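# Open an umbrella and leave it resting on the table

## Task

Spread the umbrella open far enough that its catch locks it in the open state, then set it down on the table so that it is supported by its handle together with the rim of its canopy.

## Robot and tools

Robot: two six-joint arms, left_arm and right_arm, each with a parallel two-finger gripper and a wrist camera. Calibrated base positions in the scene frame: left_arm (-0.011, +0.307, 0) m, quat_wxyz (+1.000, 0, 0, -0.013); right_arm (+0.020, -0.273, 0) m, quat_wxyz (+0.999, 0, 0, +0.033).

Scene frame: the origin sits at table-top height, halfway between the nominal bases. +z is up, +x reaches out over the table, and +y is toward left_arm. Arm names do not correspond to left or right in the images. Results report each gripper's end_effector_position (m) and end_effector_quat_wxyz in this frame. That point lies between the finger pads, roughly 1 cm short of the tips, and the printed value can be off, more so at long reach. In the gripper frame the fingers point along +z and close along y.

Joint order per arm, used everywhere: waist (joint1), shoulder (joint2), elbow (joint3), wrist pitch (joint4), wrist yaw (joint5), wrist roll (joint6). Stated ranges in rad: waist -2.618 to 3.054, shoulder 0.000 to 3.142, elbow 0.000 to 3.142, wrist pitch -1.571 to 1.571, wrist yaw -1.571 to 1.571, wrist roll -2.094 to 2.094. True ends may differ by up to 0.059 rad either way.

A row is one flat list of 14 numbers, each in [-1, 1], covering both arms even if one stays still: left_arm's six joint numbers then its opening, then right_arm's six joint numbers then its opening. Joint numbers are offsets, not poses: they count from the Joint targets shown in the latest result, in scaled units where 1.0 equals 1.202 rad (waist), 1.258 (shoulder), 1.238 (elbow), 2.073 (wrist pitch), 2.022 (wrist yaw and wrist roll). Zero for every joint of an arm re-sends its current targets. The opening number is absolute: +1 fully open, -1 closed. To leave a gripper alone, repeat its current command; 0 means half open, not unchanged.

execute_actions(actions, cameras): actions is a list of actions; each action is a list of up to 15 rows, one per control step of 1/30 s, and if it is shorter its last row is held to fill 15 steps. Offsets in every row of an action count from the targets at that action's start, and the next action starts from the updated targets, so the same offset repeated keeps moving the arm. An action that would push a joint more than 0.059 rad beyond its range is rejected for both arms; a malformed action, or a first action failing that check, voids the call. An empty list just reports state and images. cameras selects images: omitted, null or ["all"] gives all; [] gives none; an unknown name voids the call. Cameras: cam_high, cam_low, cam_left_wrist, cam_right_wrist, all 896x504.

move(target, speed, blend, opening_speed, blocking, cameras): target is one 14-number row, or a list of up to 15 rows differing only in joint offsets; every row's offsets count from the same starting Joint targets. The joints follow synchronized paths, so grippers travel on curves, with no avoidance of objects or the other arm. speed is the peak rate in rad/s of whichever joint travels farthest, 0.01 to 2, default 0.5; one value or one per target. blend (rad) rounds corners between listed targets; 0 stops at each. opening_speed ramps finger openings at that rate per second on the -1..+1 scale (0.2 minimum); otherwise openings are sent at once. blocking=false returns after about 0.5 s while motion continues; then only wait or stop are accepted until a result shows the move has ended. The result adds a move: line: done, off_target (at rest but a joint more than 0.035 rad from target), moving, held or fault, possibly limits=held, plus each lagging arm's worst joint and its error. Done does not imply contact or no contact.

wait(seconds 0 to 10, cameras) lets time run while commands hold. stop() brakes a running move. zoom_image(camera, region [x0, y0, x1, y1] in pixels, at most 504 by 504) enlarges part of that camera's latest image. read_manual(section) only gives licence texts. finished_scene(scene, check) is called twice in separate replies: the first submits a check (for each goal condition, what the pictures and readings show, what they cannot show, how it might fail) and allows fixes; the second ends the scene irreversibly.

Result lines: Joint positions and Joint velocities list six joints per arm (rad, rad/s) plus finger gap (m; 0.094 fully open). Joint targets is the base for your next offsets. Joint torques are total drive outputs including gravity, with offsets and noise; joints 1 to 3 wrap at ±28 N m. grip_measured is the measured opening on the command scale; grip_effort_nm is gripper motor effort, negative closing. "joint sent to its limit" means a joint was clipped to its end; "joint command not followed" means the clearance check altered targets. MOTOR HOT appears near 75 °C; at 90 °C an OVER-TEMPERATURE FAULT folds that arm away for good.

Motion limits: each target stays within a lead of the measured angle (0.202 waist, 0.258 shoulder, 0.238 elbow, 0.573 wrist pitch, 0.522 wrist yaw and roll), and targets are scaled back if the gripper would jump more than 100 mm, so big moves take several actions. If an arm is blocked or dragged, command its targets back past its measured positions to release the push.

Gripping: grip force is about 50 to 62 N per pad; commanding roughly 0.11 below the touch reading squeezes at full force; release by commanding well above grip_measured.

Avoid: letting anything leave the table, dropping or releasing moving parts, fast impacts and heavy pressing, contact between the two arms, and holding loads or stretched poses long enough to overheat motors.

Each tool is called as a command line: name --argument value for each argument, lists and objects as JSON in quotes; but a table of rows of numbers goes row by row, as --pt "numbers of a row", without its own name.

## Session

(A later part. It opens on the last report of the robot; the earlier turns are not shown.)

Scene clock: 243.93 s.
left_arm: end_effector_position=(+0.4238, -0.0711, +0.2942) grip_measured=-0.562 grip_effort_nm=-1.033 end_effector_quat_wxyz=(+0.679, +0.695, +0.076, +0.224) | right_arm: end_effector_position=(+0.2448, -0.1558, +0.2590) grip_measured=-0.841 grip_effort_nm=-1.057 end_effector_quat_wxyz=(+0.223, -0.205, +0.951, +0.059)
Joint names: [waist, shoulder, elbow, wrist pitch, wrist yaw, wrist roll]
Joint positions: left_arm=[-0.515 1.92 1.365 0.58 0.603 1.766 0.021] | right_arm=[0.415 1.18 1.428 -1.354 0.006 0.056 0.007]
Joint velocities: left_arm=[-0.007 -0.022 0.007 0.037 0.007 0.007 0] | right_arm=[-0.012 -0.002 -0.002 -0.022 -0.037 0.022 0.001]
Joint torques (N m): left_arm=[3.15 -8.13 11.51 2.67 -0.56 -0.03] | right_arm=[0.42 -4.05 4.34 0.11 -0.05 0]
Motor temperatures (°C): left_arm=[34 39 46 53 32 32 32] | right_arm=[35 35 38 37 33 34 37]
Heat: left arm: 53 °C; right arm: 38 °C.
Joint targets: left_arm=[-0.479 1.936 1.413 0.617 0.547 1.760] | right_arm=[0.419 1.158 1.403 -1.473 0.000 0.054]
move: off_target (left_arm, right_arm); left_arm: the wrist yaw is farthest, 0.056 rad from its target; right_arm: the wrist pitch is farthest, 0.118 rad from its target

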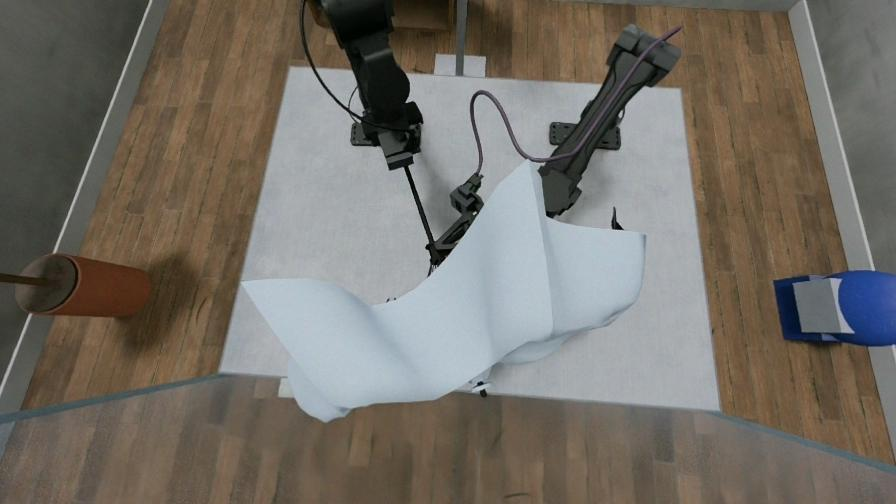

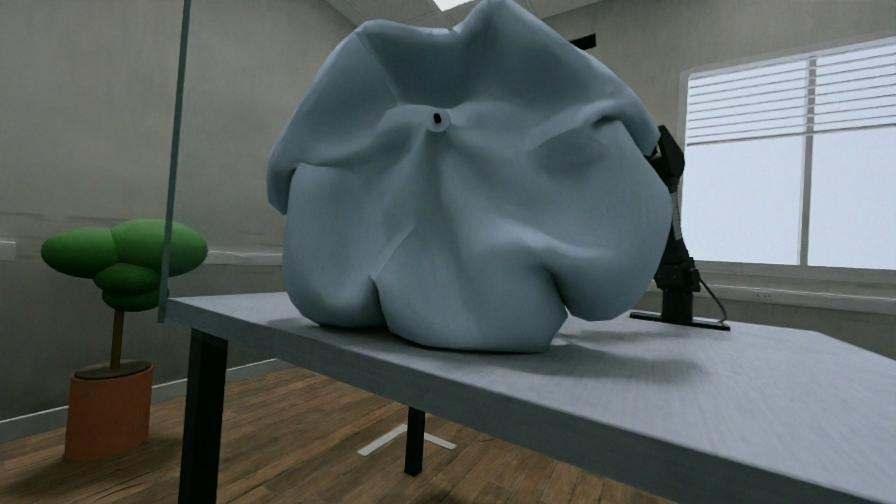

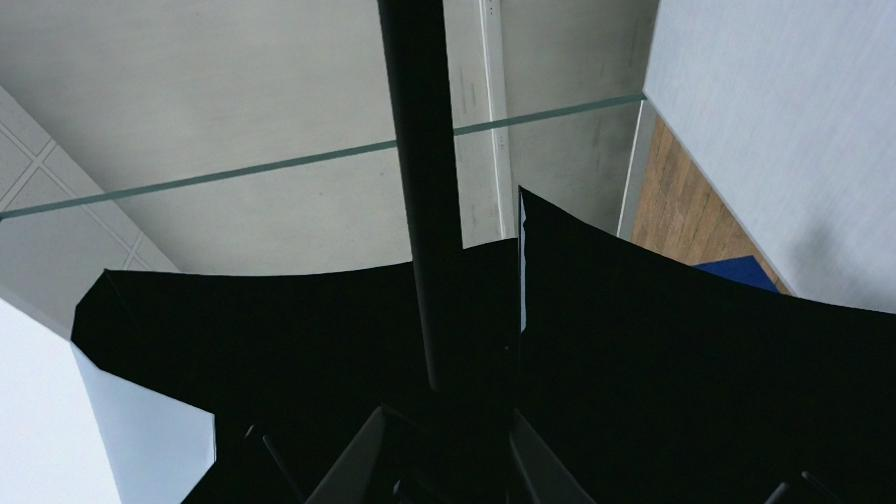

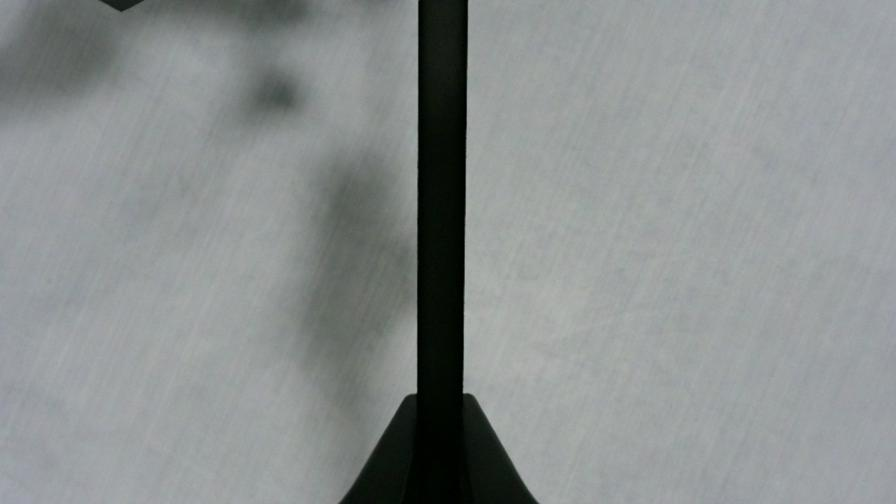

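move --target '[0.0634, 0.0696, 0.1307, -0.0358, 0.0205, 0, -0.9, 0, 0, 0, 0, 0, 0, -0.97]' --speed 0.15

Scene clock: 262.50 s.
left_arm: end_effector_position=(+0.4443, -0.0699, +0.3086) grip_measured=-0.568 grip_effort_nm=-1.038 end_effector_quat_wxyz=(+0.688, +0.694, +0.043, +0.208) | right_arm: end_effector_position=(+0.2553, -0.1535, +0.2644) grip_measured=-0.841 grip_effort_nm=-1.067 end_effector_quat_wxyz=(+0.247, -0.198, +0.947, +0.058)
Joint names: [waist, shoulder, elbow, wrist pitch, wrist yaw, wrist roll]
Joint positions: left_arm=[-0.466 2 1.524 0.52 0.722 1.773 0.02] | right_arm=[0.415 1.18 1.428 -1.307 0.022 0.064 0.007]
Joint velocities: left_arm=[-0.017 0.002 -0.002 -0.051 0.051 0.022 -0.001] | right_arm=[0.012 -0.002 -0.012 0.007 -0.007 0.095 0.001]
Joint torques (N m): left_arm=[5.53 -8.35 11.74 2.48 -1.34 -0.1] | right_arm=[0.47 -4.1 4.41 -0.25 -0.22 -0.09]
Motor temperatures (°C): left_arm=[34 39 46 53 32 32 33] | right_arm=[35 35 37 36 33 34 37]
Heat: left arm: 53 °C; right arm: 37 °C.
Joint targets: left_arm=[-0.403 2.023 1.575 0.543 0.588 1.760] | right_arm=[0.419 1.158 1.403 -1.473 0.000 0.054]
move: off_target (left_arm, right_arm); left_arm: the wrist yaw is farthest, 0.134 rad from its target; right_arm: the wrist pitch is farthest, 0.166 rad from its target

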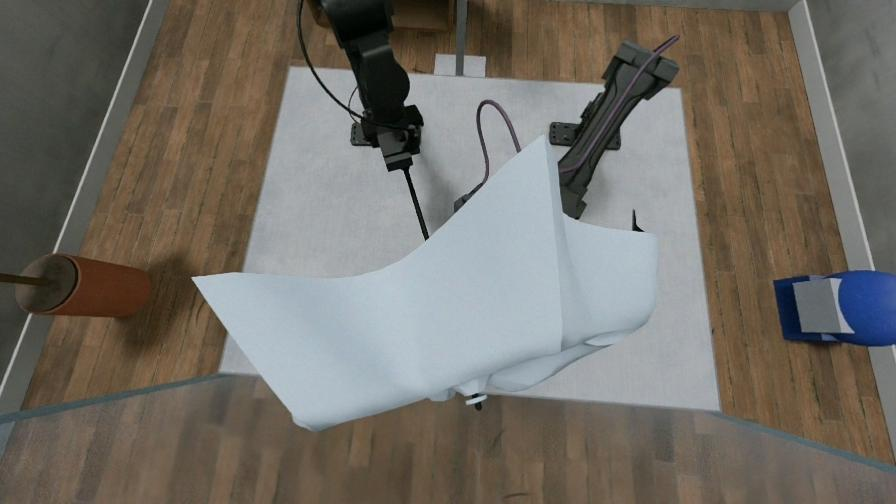

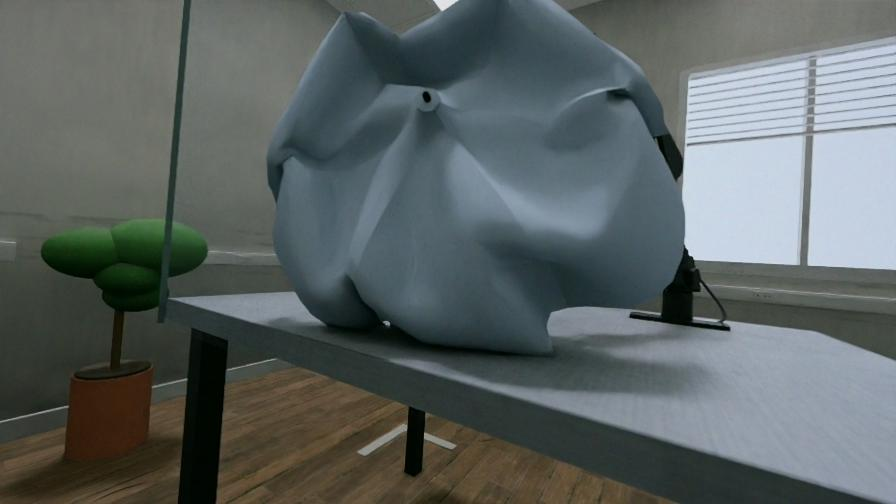

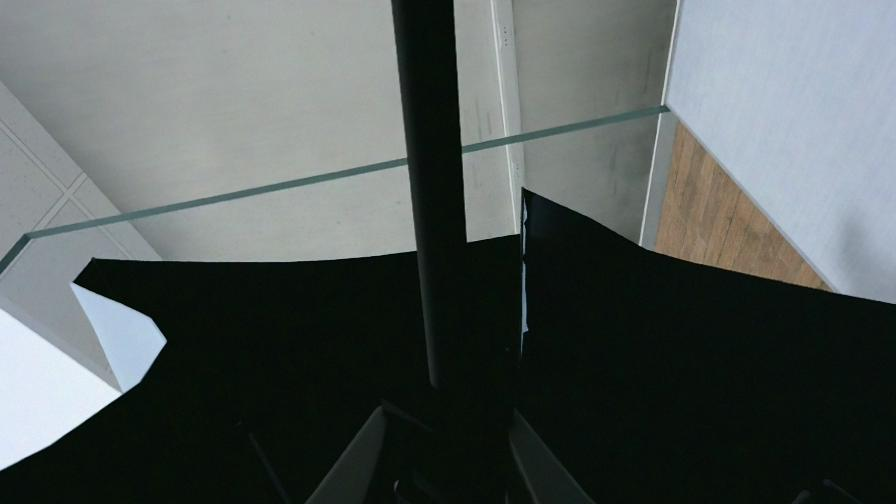

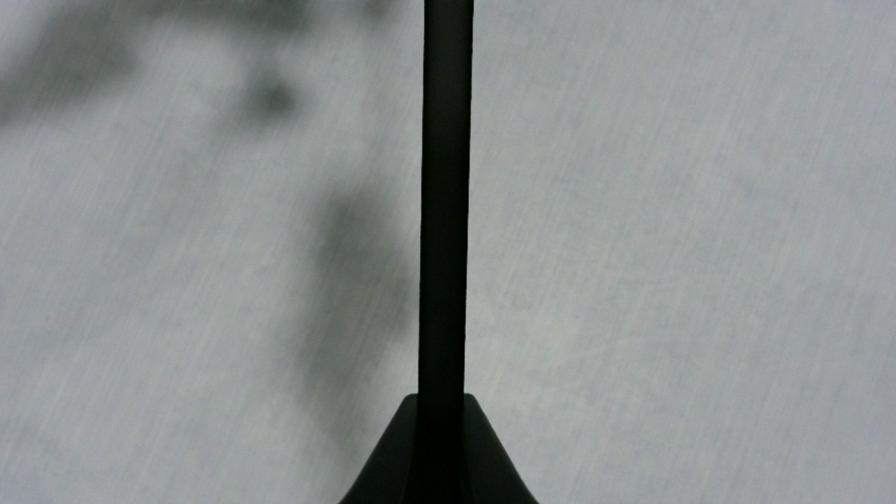

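zoom_image --camera "cam_low" --region '[240, 0, 740, 400]'

zoom_image --camera "cam_left_wrist" --region '[0, 150, 500, 504]'

Scaled by 1.008 from the camera's 896x504 image, which has a finer 1280x720 frame.

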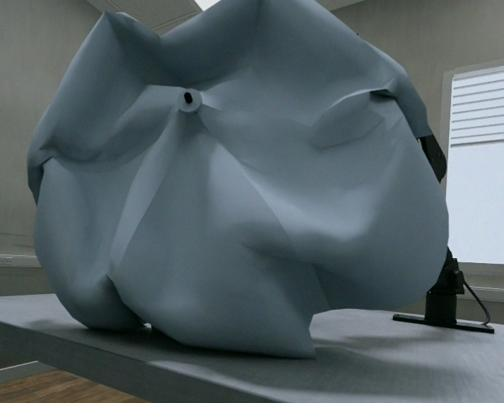

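Scaled by 1.008 from the camera's 896x504 image, which has a finer 1280x720 frame.

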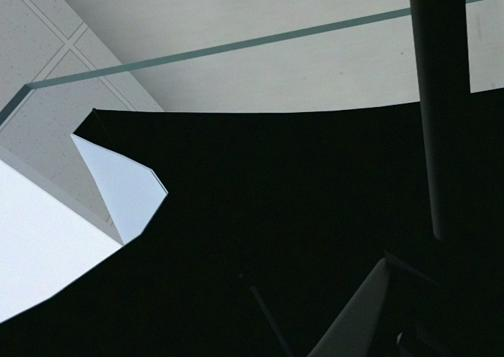

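move --target '[-0.0416, -0.0866, 0.0307, -0.0921, -0.0435, 0.0989, -0.9, 0, 0, 0, 0, 0, 0, -0.97]' --speed 0.2

Scene clock: 286.53 s.
left_arm: end_effector_position=(+0.4423, -0.0697, +0.3188) grip_measured=-0.573 grip_effort_nm=-1.033 end_effector_quat_wxyz=(+0.648, +0.720, +0.034, +0.247) | right_arm: end_effector_position=(+0.2538, -0.1542, +0.2636) grip_measured=-0.841 grip_effort_nm=-1.072 end_effector_quat_wxyz=(+0.243, -0.197, +0.948, +0.058)
Joint names: [waist, shoulder, elbow, wrist pitch, wrist yaw, wrist roll]
Joint positions: left_arm=[-0.485 1.949 1.569 0.331 0.648 1.917 0.02] | right_arm=[0.415 1.18 1.428 -1.315 0.021 0.066 0.007]
Joint velocities: left_arm=[-0.007 0.027 -0.007 0.007 0.007 0.022 0.001] | right_arm=[0.022 -0.017 -0.012 -0.022 -0.051 -0.037 0]
Joint torques (N m): left_arm=[2.85 -12.33 11.37 2.51 -1.43 0.53] | right_arm=[0.46 -4.11 4.37 -0.2 -0.21 -0.1]
Motor temperatures (°C): left_arm=[35 38 46 50 34 32 33] | right_arm=[35 35 36 35 33 34 37]
Heat: left arm: 50 °C; right arm: 37 °C.
Joint targets: left_arm=[-0.453 1.914 1.613 0.352 0.500 1.960] | right_arm=[0.419 1.158 1.403 -1.473 0.000 0.054]
move: off_target (left_arm, right_arm); left_arm: the wrist yaw is farthest, 0.148 rad from its target; right_arm: the wrist pitch is farthest, 0.158 rad from its target

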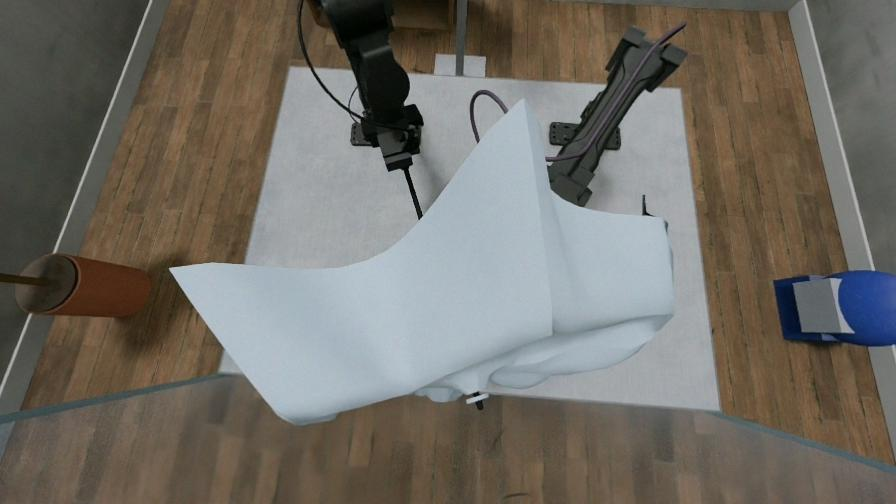

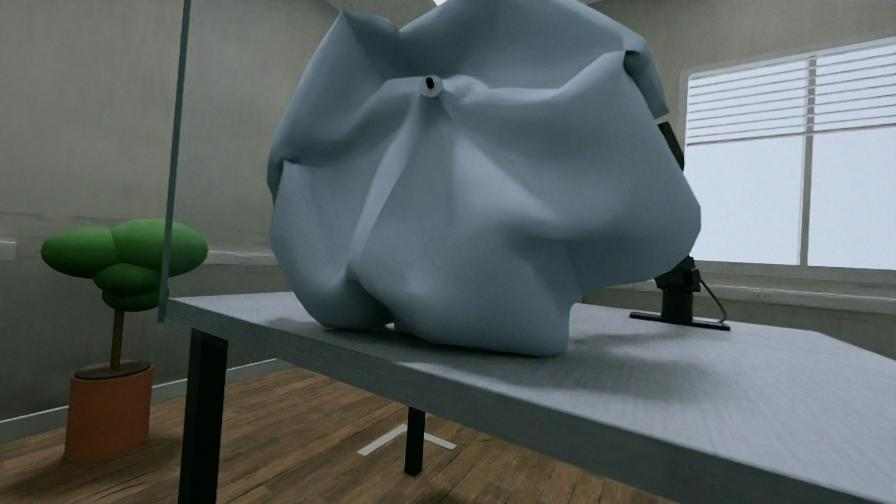

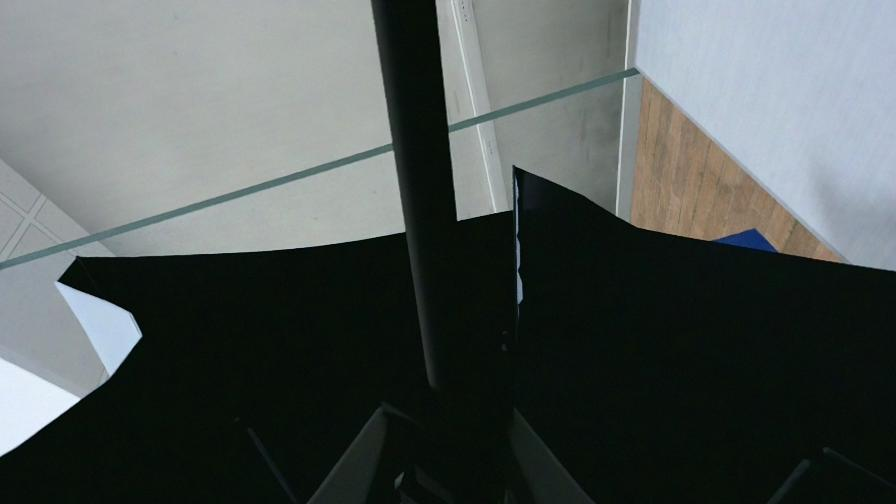

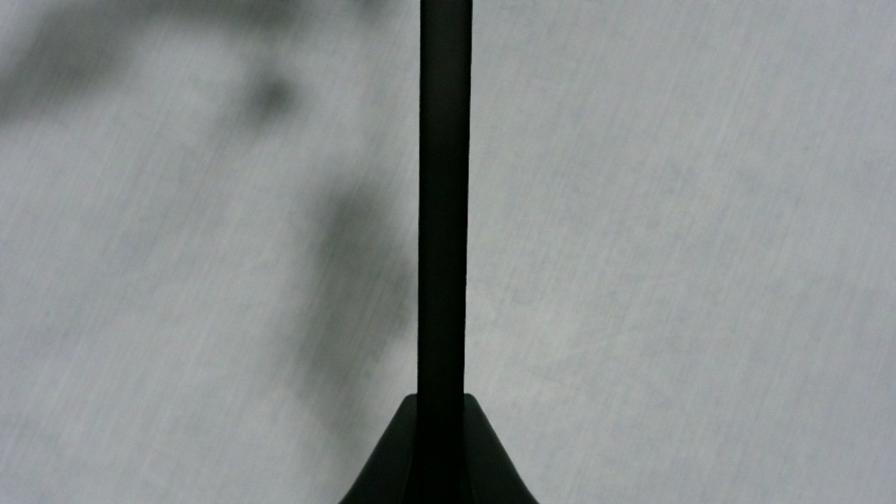

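zoom_image --camera "cam_left_wrist" --region '[300, 150, 600, 504]'

Scaled by 1.424 from the camera's 896x504 image, which has a finer 1280x720 frame.

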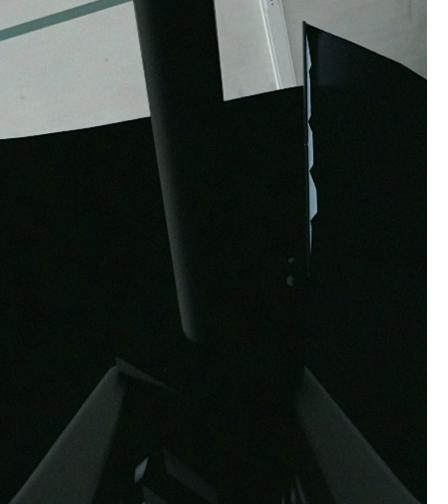

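move --target '[-0.1256, -0.0851, 0.0218, -0.0574, -0.0059, -0.0371, -0.6, 0, -0.124, 0.063, 0.0159, 0, 0, -0.97]' --speed 0.2

Scene clock: 356.23 s.
left_arm: end_effector_position=(+0.4012, -0.0953, +0.3595) grip_measured=-0.599 grip_effort_nm=-0.042 end_effector_quat_wxyz=(+0.644, +0.721, +0.050, +0.250) | right_arm: end_effector_position=(+0.2114, -0.1777, +0.2968) grip_measured=-0.841 grip_effort_nm=-1.077 end_effector_quat_wxyz=(+0.288, -0.191, +0.936, +0.067)
Joint names: [waist, shoulder, elbow, wrist pitch, wrist yaw, wrist roll]
Joint positions: left_arm=[-0.598 1.844 1.597 0.196 0.507 1.896 0.019] | right_arm=[0.415 1.007 1.455 -1.42 0.028 0.071 0.007]
Joint velocities: left_arm=[0.002 0.002 -0.017 0.037 0.007 0.007 0] | right_arm=[-0.007 0.002 0.002 0.037 -0.022 0.022 0]
Joint torques (N m): left_arm=[-0.49 -11.79 11.38 2.73 -0.18 -0.06] | right_arm=[0.42 -0.94 8.25 1.18 -0.29 -0.13]
Motor temperatures (°C): left_arm=[34 42 46 55 36 32 33] | right_arm=[35 35 36 34 33 34 37]
Heat: left arm: 55 °C; right arm: 37 °C.
Joint targets: left_arm=[-0.604 1.807 1.640 0.233 0.488 1.885] | right_arm=[0.419 1.002 1.481 -1.440 0.001 0.054]
move: off_target (left_arm); left_arm: the elbow is farthest, 0.043 rad from its target

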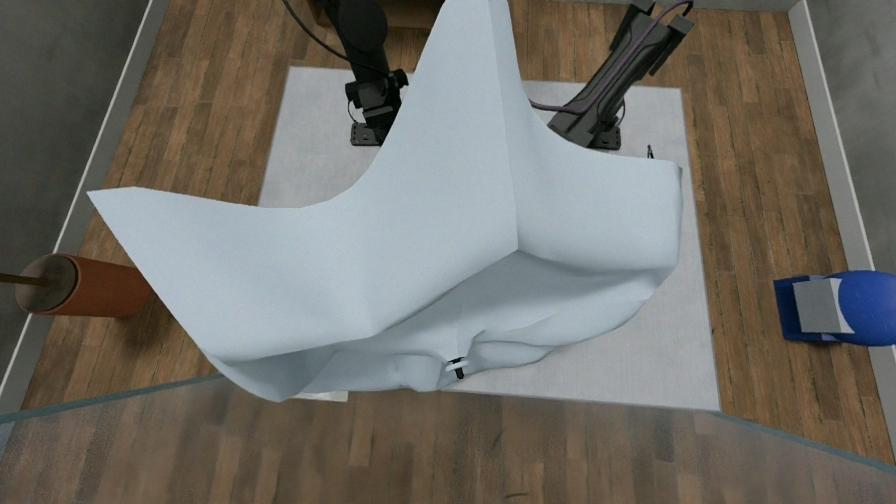

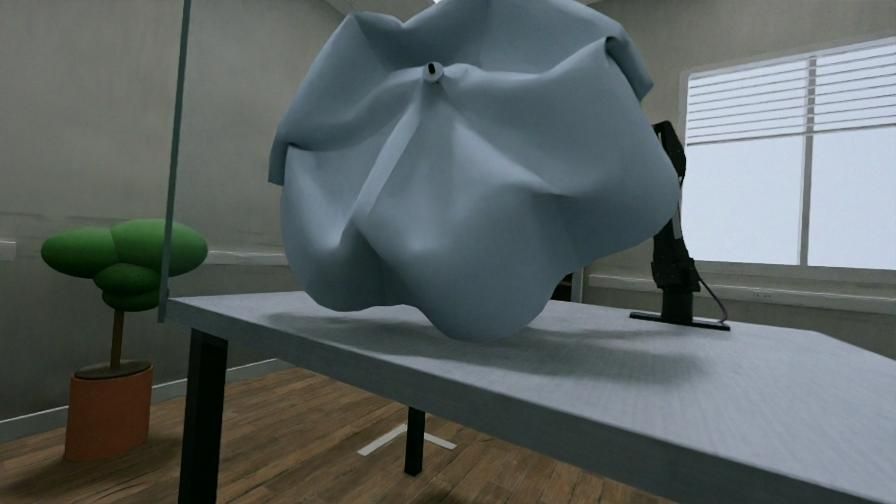

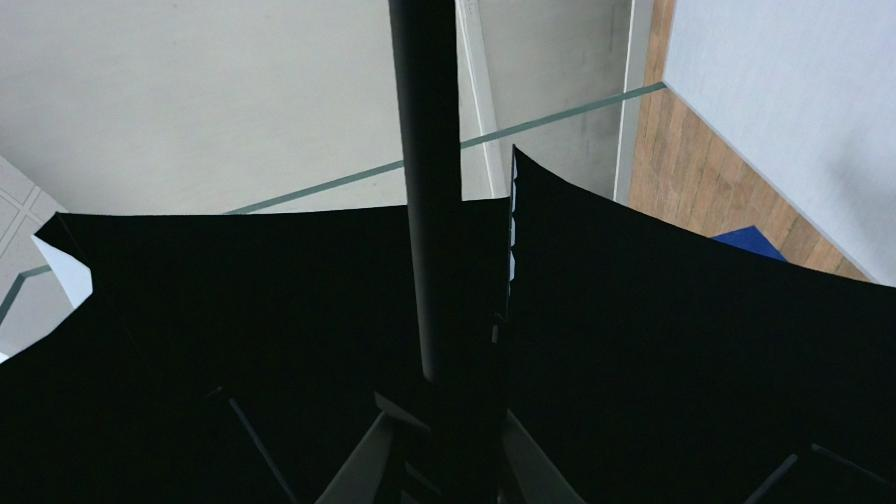

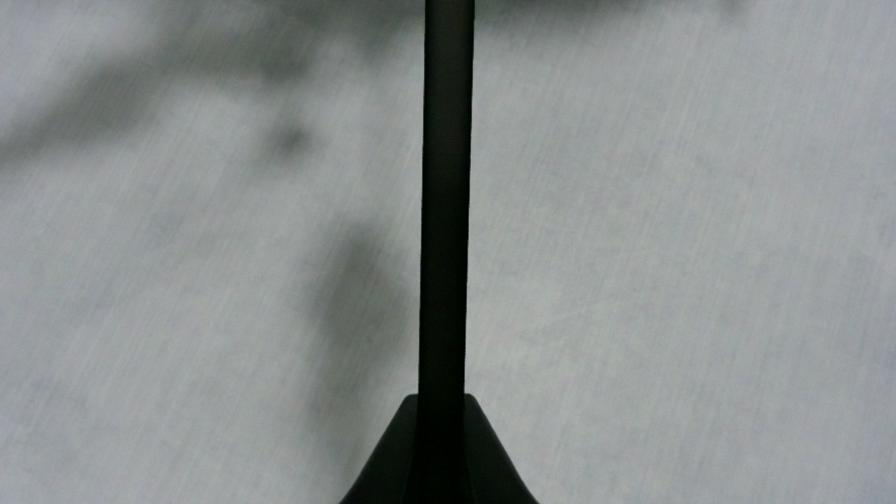

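move --target '[0.0641, 0.0696, 0.1163, -0.0125, 0.0148, 0, -0.62, 0, 0, 0, 0, 0, 0, -0.97]' --speed 0.15

Scene clock: 364.03 s.
left_arm: end_effector_position=(+0.4248, -0.0812, +0.3871) grip_measured=-0.614 grip_effort_nm=-0.305 end_effector_quat_wxyz=(+0.651, +0.710, +0.050, +0.265) | right_arm: end_effector_position=(+0.2180, -0.1742, +0.3042) grip_measured=-0.841 grip_effort_nm=-1.077 end_effector_quat_wxyz=(+0.307, -0.189, +0.930, +0.073)
Joint names: [waist, shoulder, elbow, wrist pitch, wrist yaw, wrist roll]
Joint positions: left_arm=[-0.544 1.886 1.728 0.144 0.544 1.895 0.018] | right_arm=[0.415 1.007 1.462 -1.385 0.027 0.071 0.007]
Joint velocities: left_arm=[0.007 -0.012 0.002 -0.051 0.037 -0.051 0] | right_arm=[-0.002 -0.017 0.007 -0.037 0.022 0.007 0.001]
Joint torques (N m): left_arm=[1.55 -8.66 12.37 3.02 -0.25 -0.07] | right_arm=[0.4 -0.94 7.64 0.93 -0.28 -0.14]
Motor temperatures (°C): left_arm=[34 41 47 56 35 32 33] | right_arm=[35 34 36 35 33 34 37]
Heat: left arm: 56 °C; right arm: 37 °C.
Joint targets: left_arm=[-0.527 1.895 1.784 0.207 0.519 1.885] | right_arm=[0.419 1.002 1.481 -1.440 0.000 0.054]
move: off_target (left_arm, right_arm); left_arm: the wrist pitch is farthest, 0.063 rad from its target; right_arm: the wrist pitch is farthest, 0.055 rad from its target

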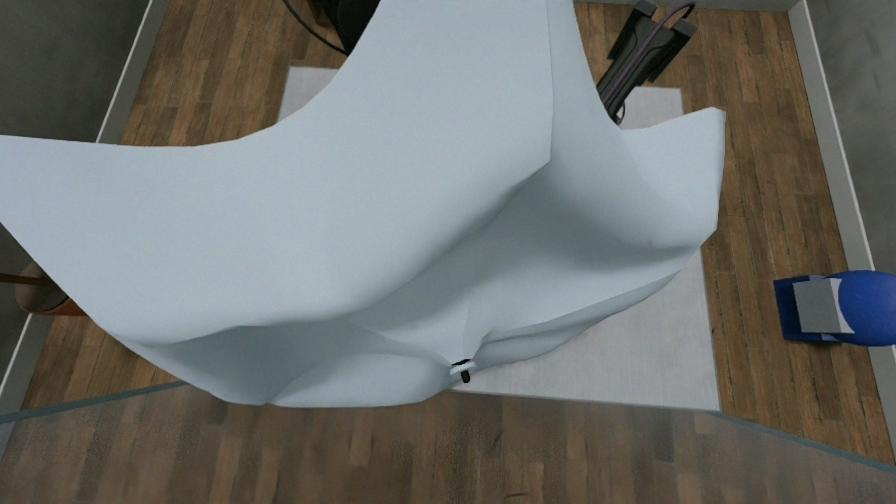

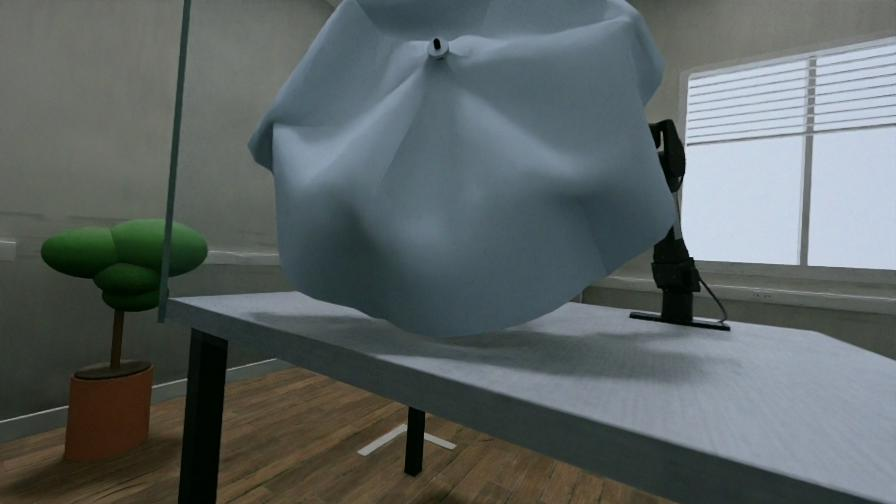

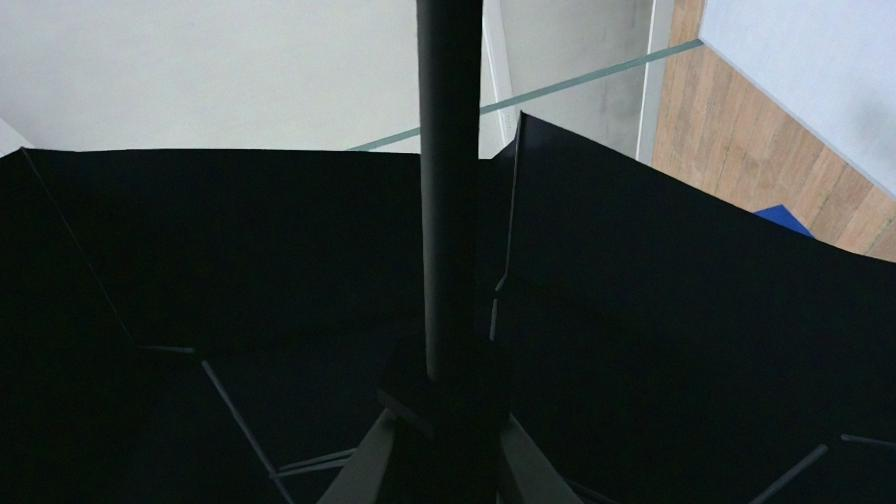

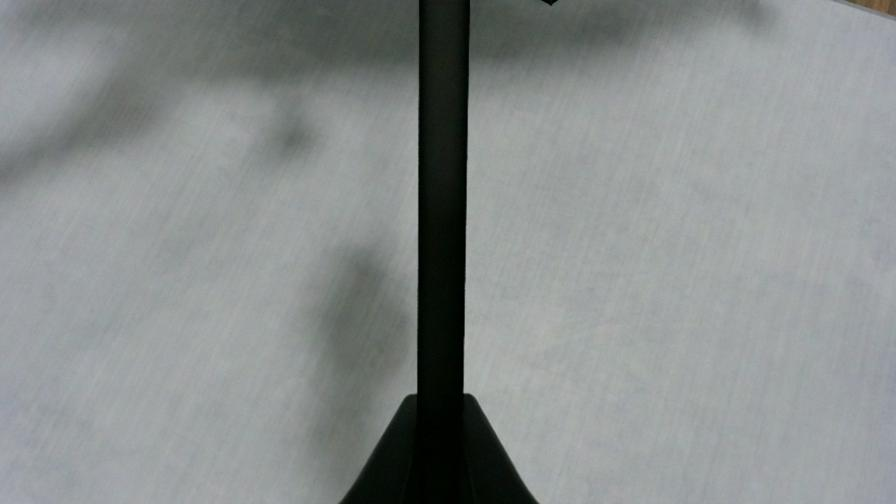

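move --target '[0.0499, 0.0688, 0.1373, -0.0405, 0.0148, 0, -0.65, 0, 0, 0, 0, 0, 0, -0.97]' --speed 0.15

Scene clock: 373.53 s.
left_arm: end_effector_position=(+0.4501, -0.0713, +0.4071) grip_measured=-0.646 grip_effort_nm=-0.701 end_effector_quat_wxyz=(+0.654, +0.704, +0.040, +0.272) | right_arm: end_effector_position=(+0.2233, -0.1714, +0.3089) grip_measured=-0.841 grip_effort_nm=-1.072 end_effector_quat_wxyz=(+0.321, -0.188, +0.925, +0.077)
Joint names: [waist, shoulder, elbow, wrist pitch, wrist yaw, wrist roll]
Joint positions: left_arm=[-0.492 1.968 1.901 0.072 0.602 1.905 0.017] | right_arm=[0.415 1.007 1.462 -1.354 0.027 0.071 0.007]
Joint velocities: left_arm=[-0.002 -0.012 0.007 -0.037 -0.095 -0.095 0.001] | right_arm=[0.007 0.012 0.002 -0.037 0.007 -0.037 0]
Joint torques (N m): left_arm=[2.26 -8.81 12.03 2.82 -0.53 -0.19] | right_arm=[0.44 -1.03 7.69 0.69 -0.28 -0.15]
Motor temperatures (°C): left_arm=[34 41 46 57 34 32 33] | right_arm=[35 34 36 35 33 34 37]
Heat: left arm: 57 °C; right arm: 37 °C.
Joint targets: left_arm=[-0.467 1.981 1.954 0.123 0.548 1.885] | right_arm=[0.419 1.002 1.481 -1.440 0.000 0.054]
move: off_target (left_arm, right_arm); left_arm: the elbow is farthest, 0.053 rad from its target; right_arm: the wrist pitch is farthest, 0.086 rad from its target

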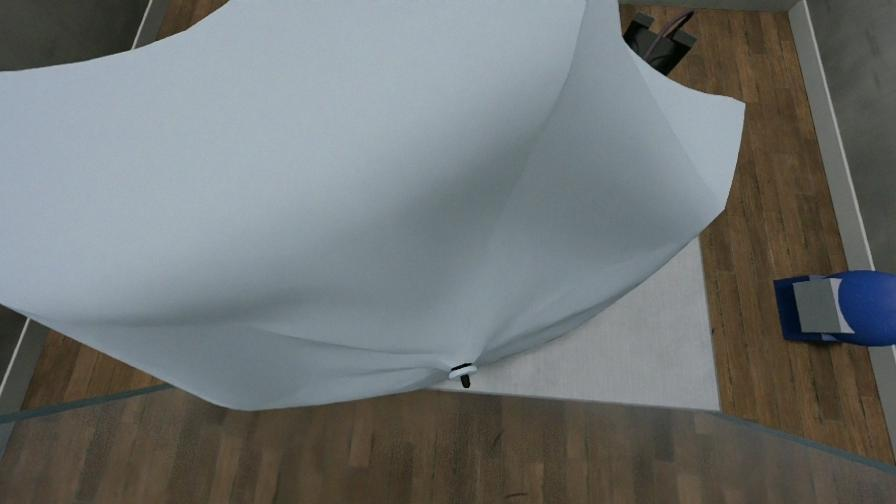

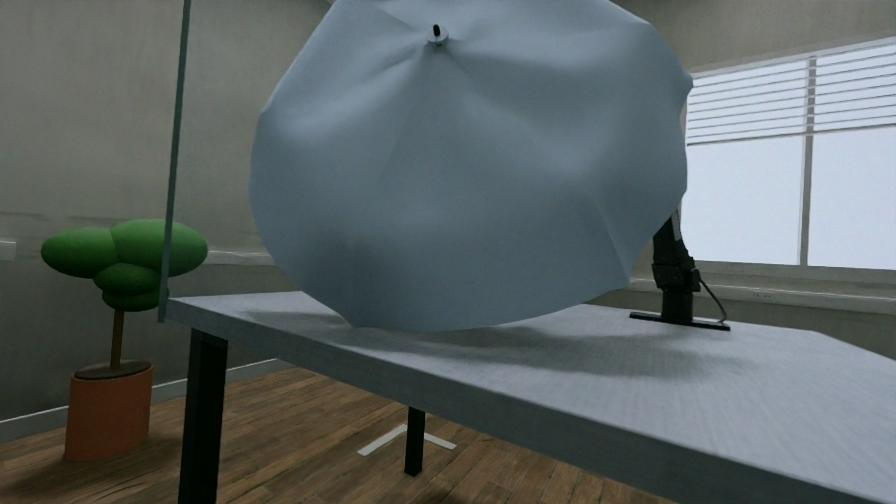

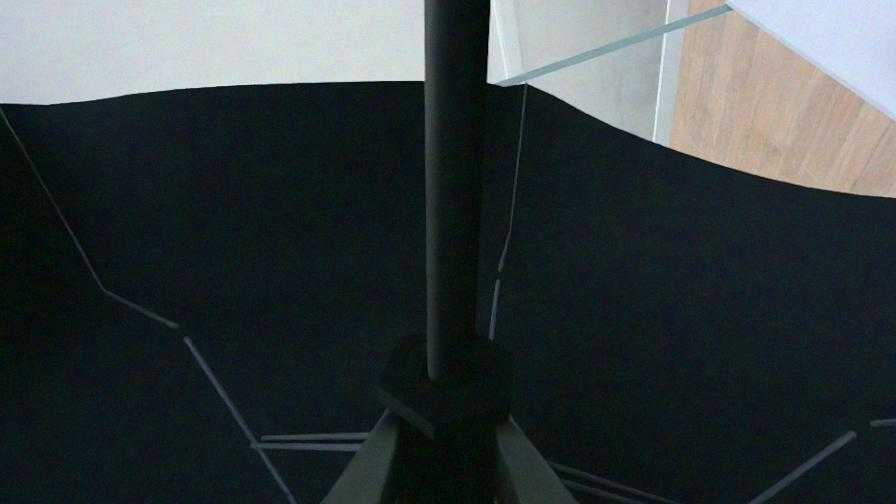

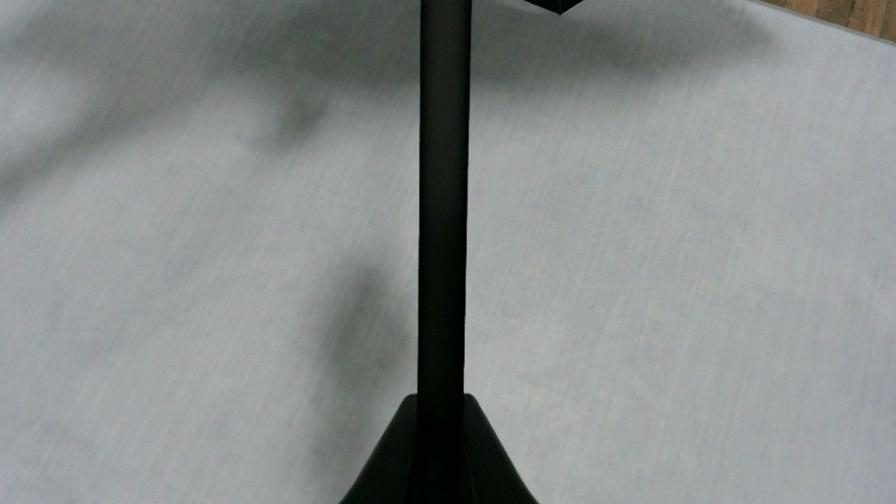

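move --target '[0.0349, 0.066, 0.1381, -0.0449, 0.0114, 0, -0.7, 0, 0, 0, 0, 0, 0, -0.97]' --speed 0.15

Scene clock: 378.87 s.
left_arm: end_effector_position=(+0.4649, -0.0686, +0.4191) grip_measured=-0.669 grip_effort_nm=-1.033 end_effector_quat_wxyz=(+0.656, +0.706, +0.029, +0.265) | right_arm: end_effector_position=(+0.2293, -0.1693, +0.3140) grip_measured=-0.841 grip_effort_nm=-1.057 end_effector_quat_wxyz=(+0.336, -0.186, +0.920, +0.079)
Joint names: [waist, shoulder, elbow, wrist pitch, wrist yaw, wrist roll]
Joint positions: left_arm=[-0.463 2.048 2.072 -0.024 0.656 1.913 0.016] | right_arm=[0.415 1.007 1.462 -1.322 0.033 0.071 0.007]
Joint velocities: left_arm=[-0.012 -0.012 -0.012 -0.037 -0.037 0.022 0] | right_arm=[-0.007 0.012 -0.012 0.007 -0.022 -0.066 -0.001]
Joint torques (N m): left_arm=[3.34 -9.16 11.89 2.85 -0.83 -0.28] | right_arm=[0.42 -1.05 7.73 0.45 -0.33 -0.15]
Motor temperatures (°C): left_arm=[34 41 46 56 34 32 33] | right_arm=[35 34 36 34 33 34 37]
Heat: left arm: 56 °C; right arm: 37 °C.
Joint targets: left_arm=[-0.425 2.064 2.125 0.030 0.572 1.885] | right_arm=[0.419 1.002 1.481 -1.440 0.000 0.054]
move: off_target (left_arm, right_arm); left_arm: the wrist yaw is farthest, 0.085 rad from its target; right_arm: the wrist pitch is farthest, 0.118 rad from its target

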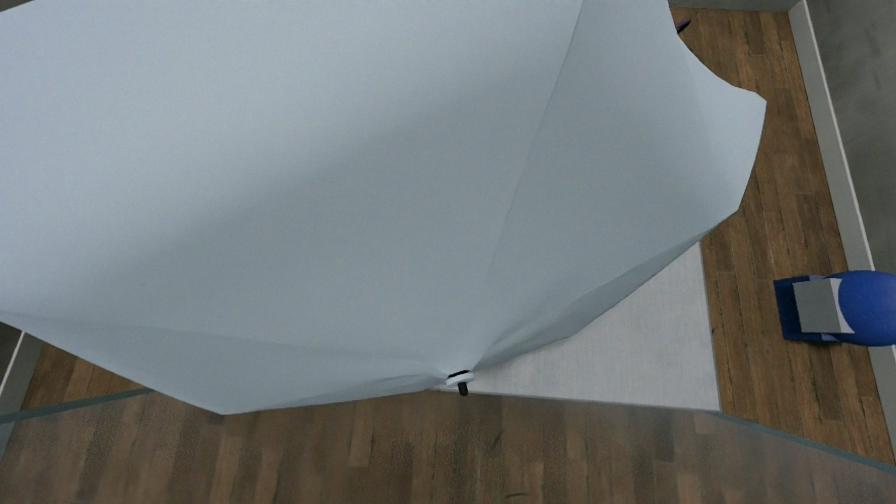

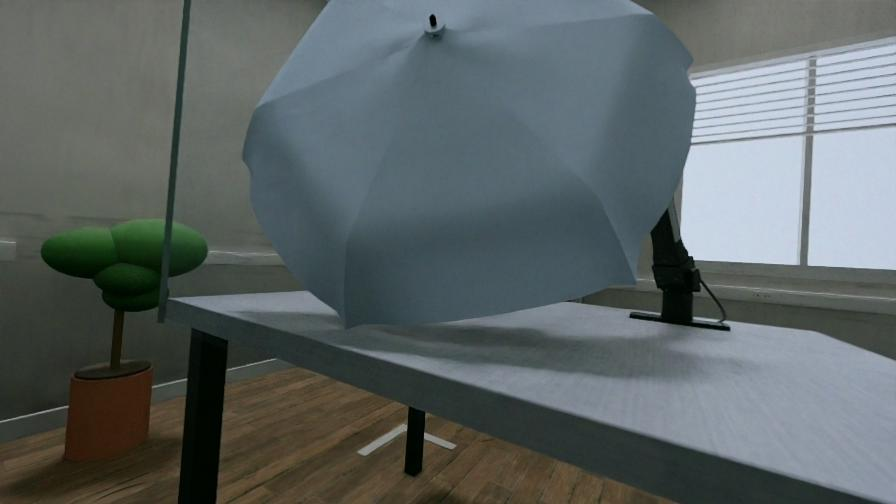

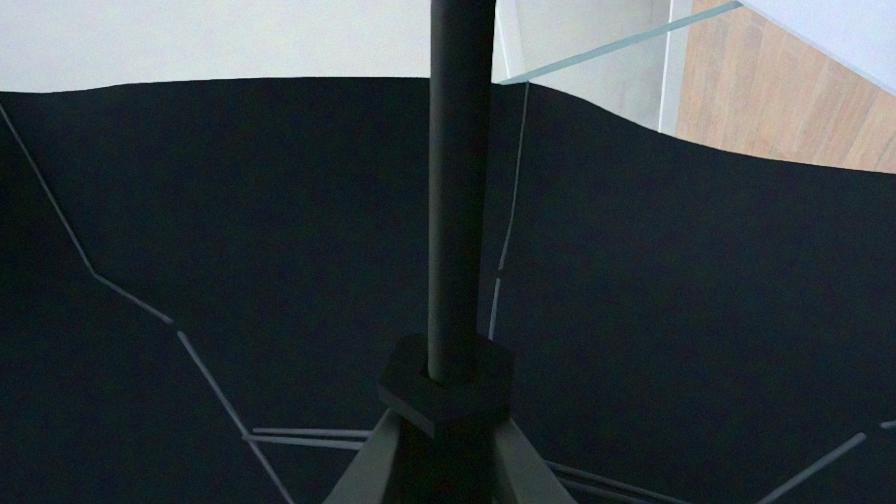

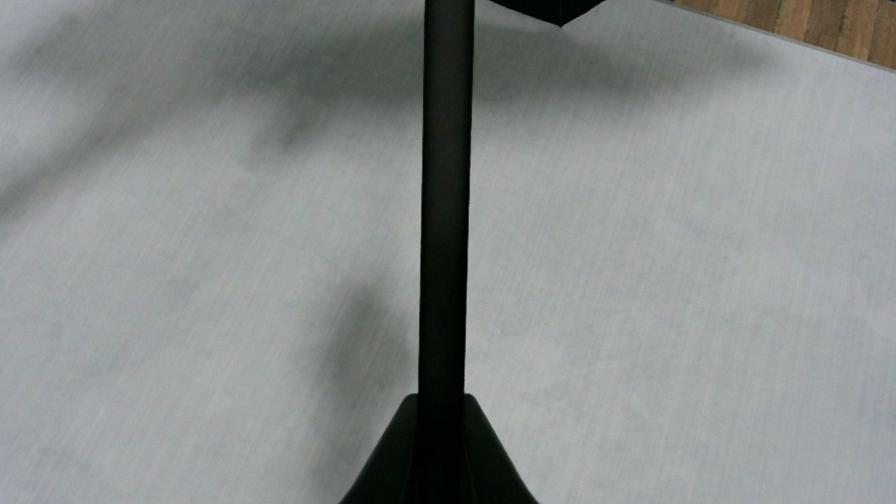

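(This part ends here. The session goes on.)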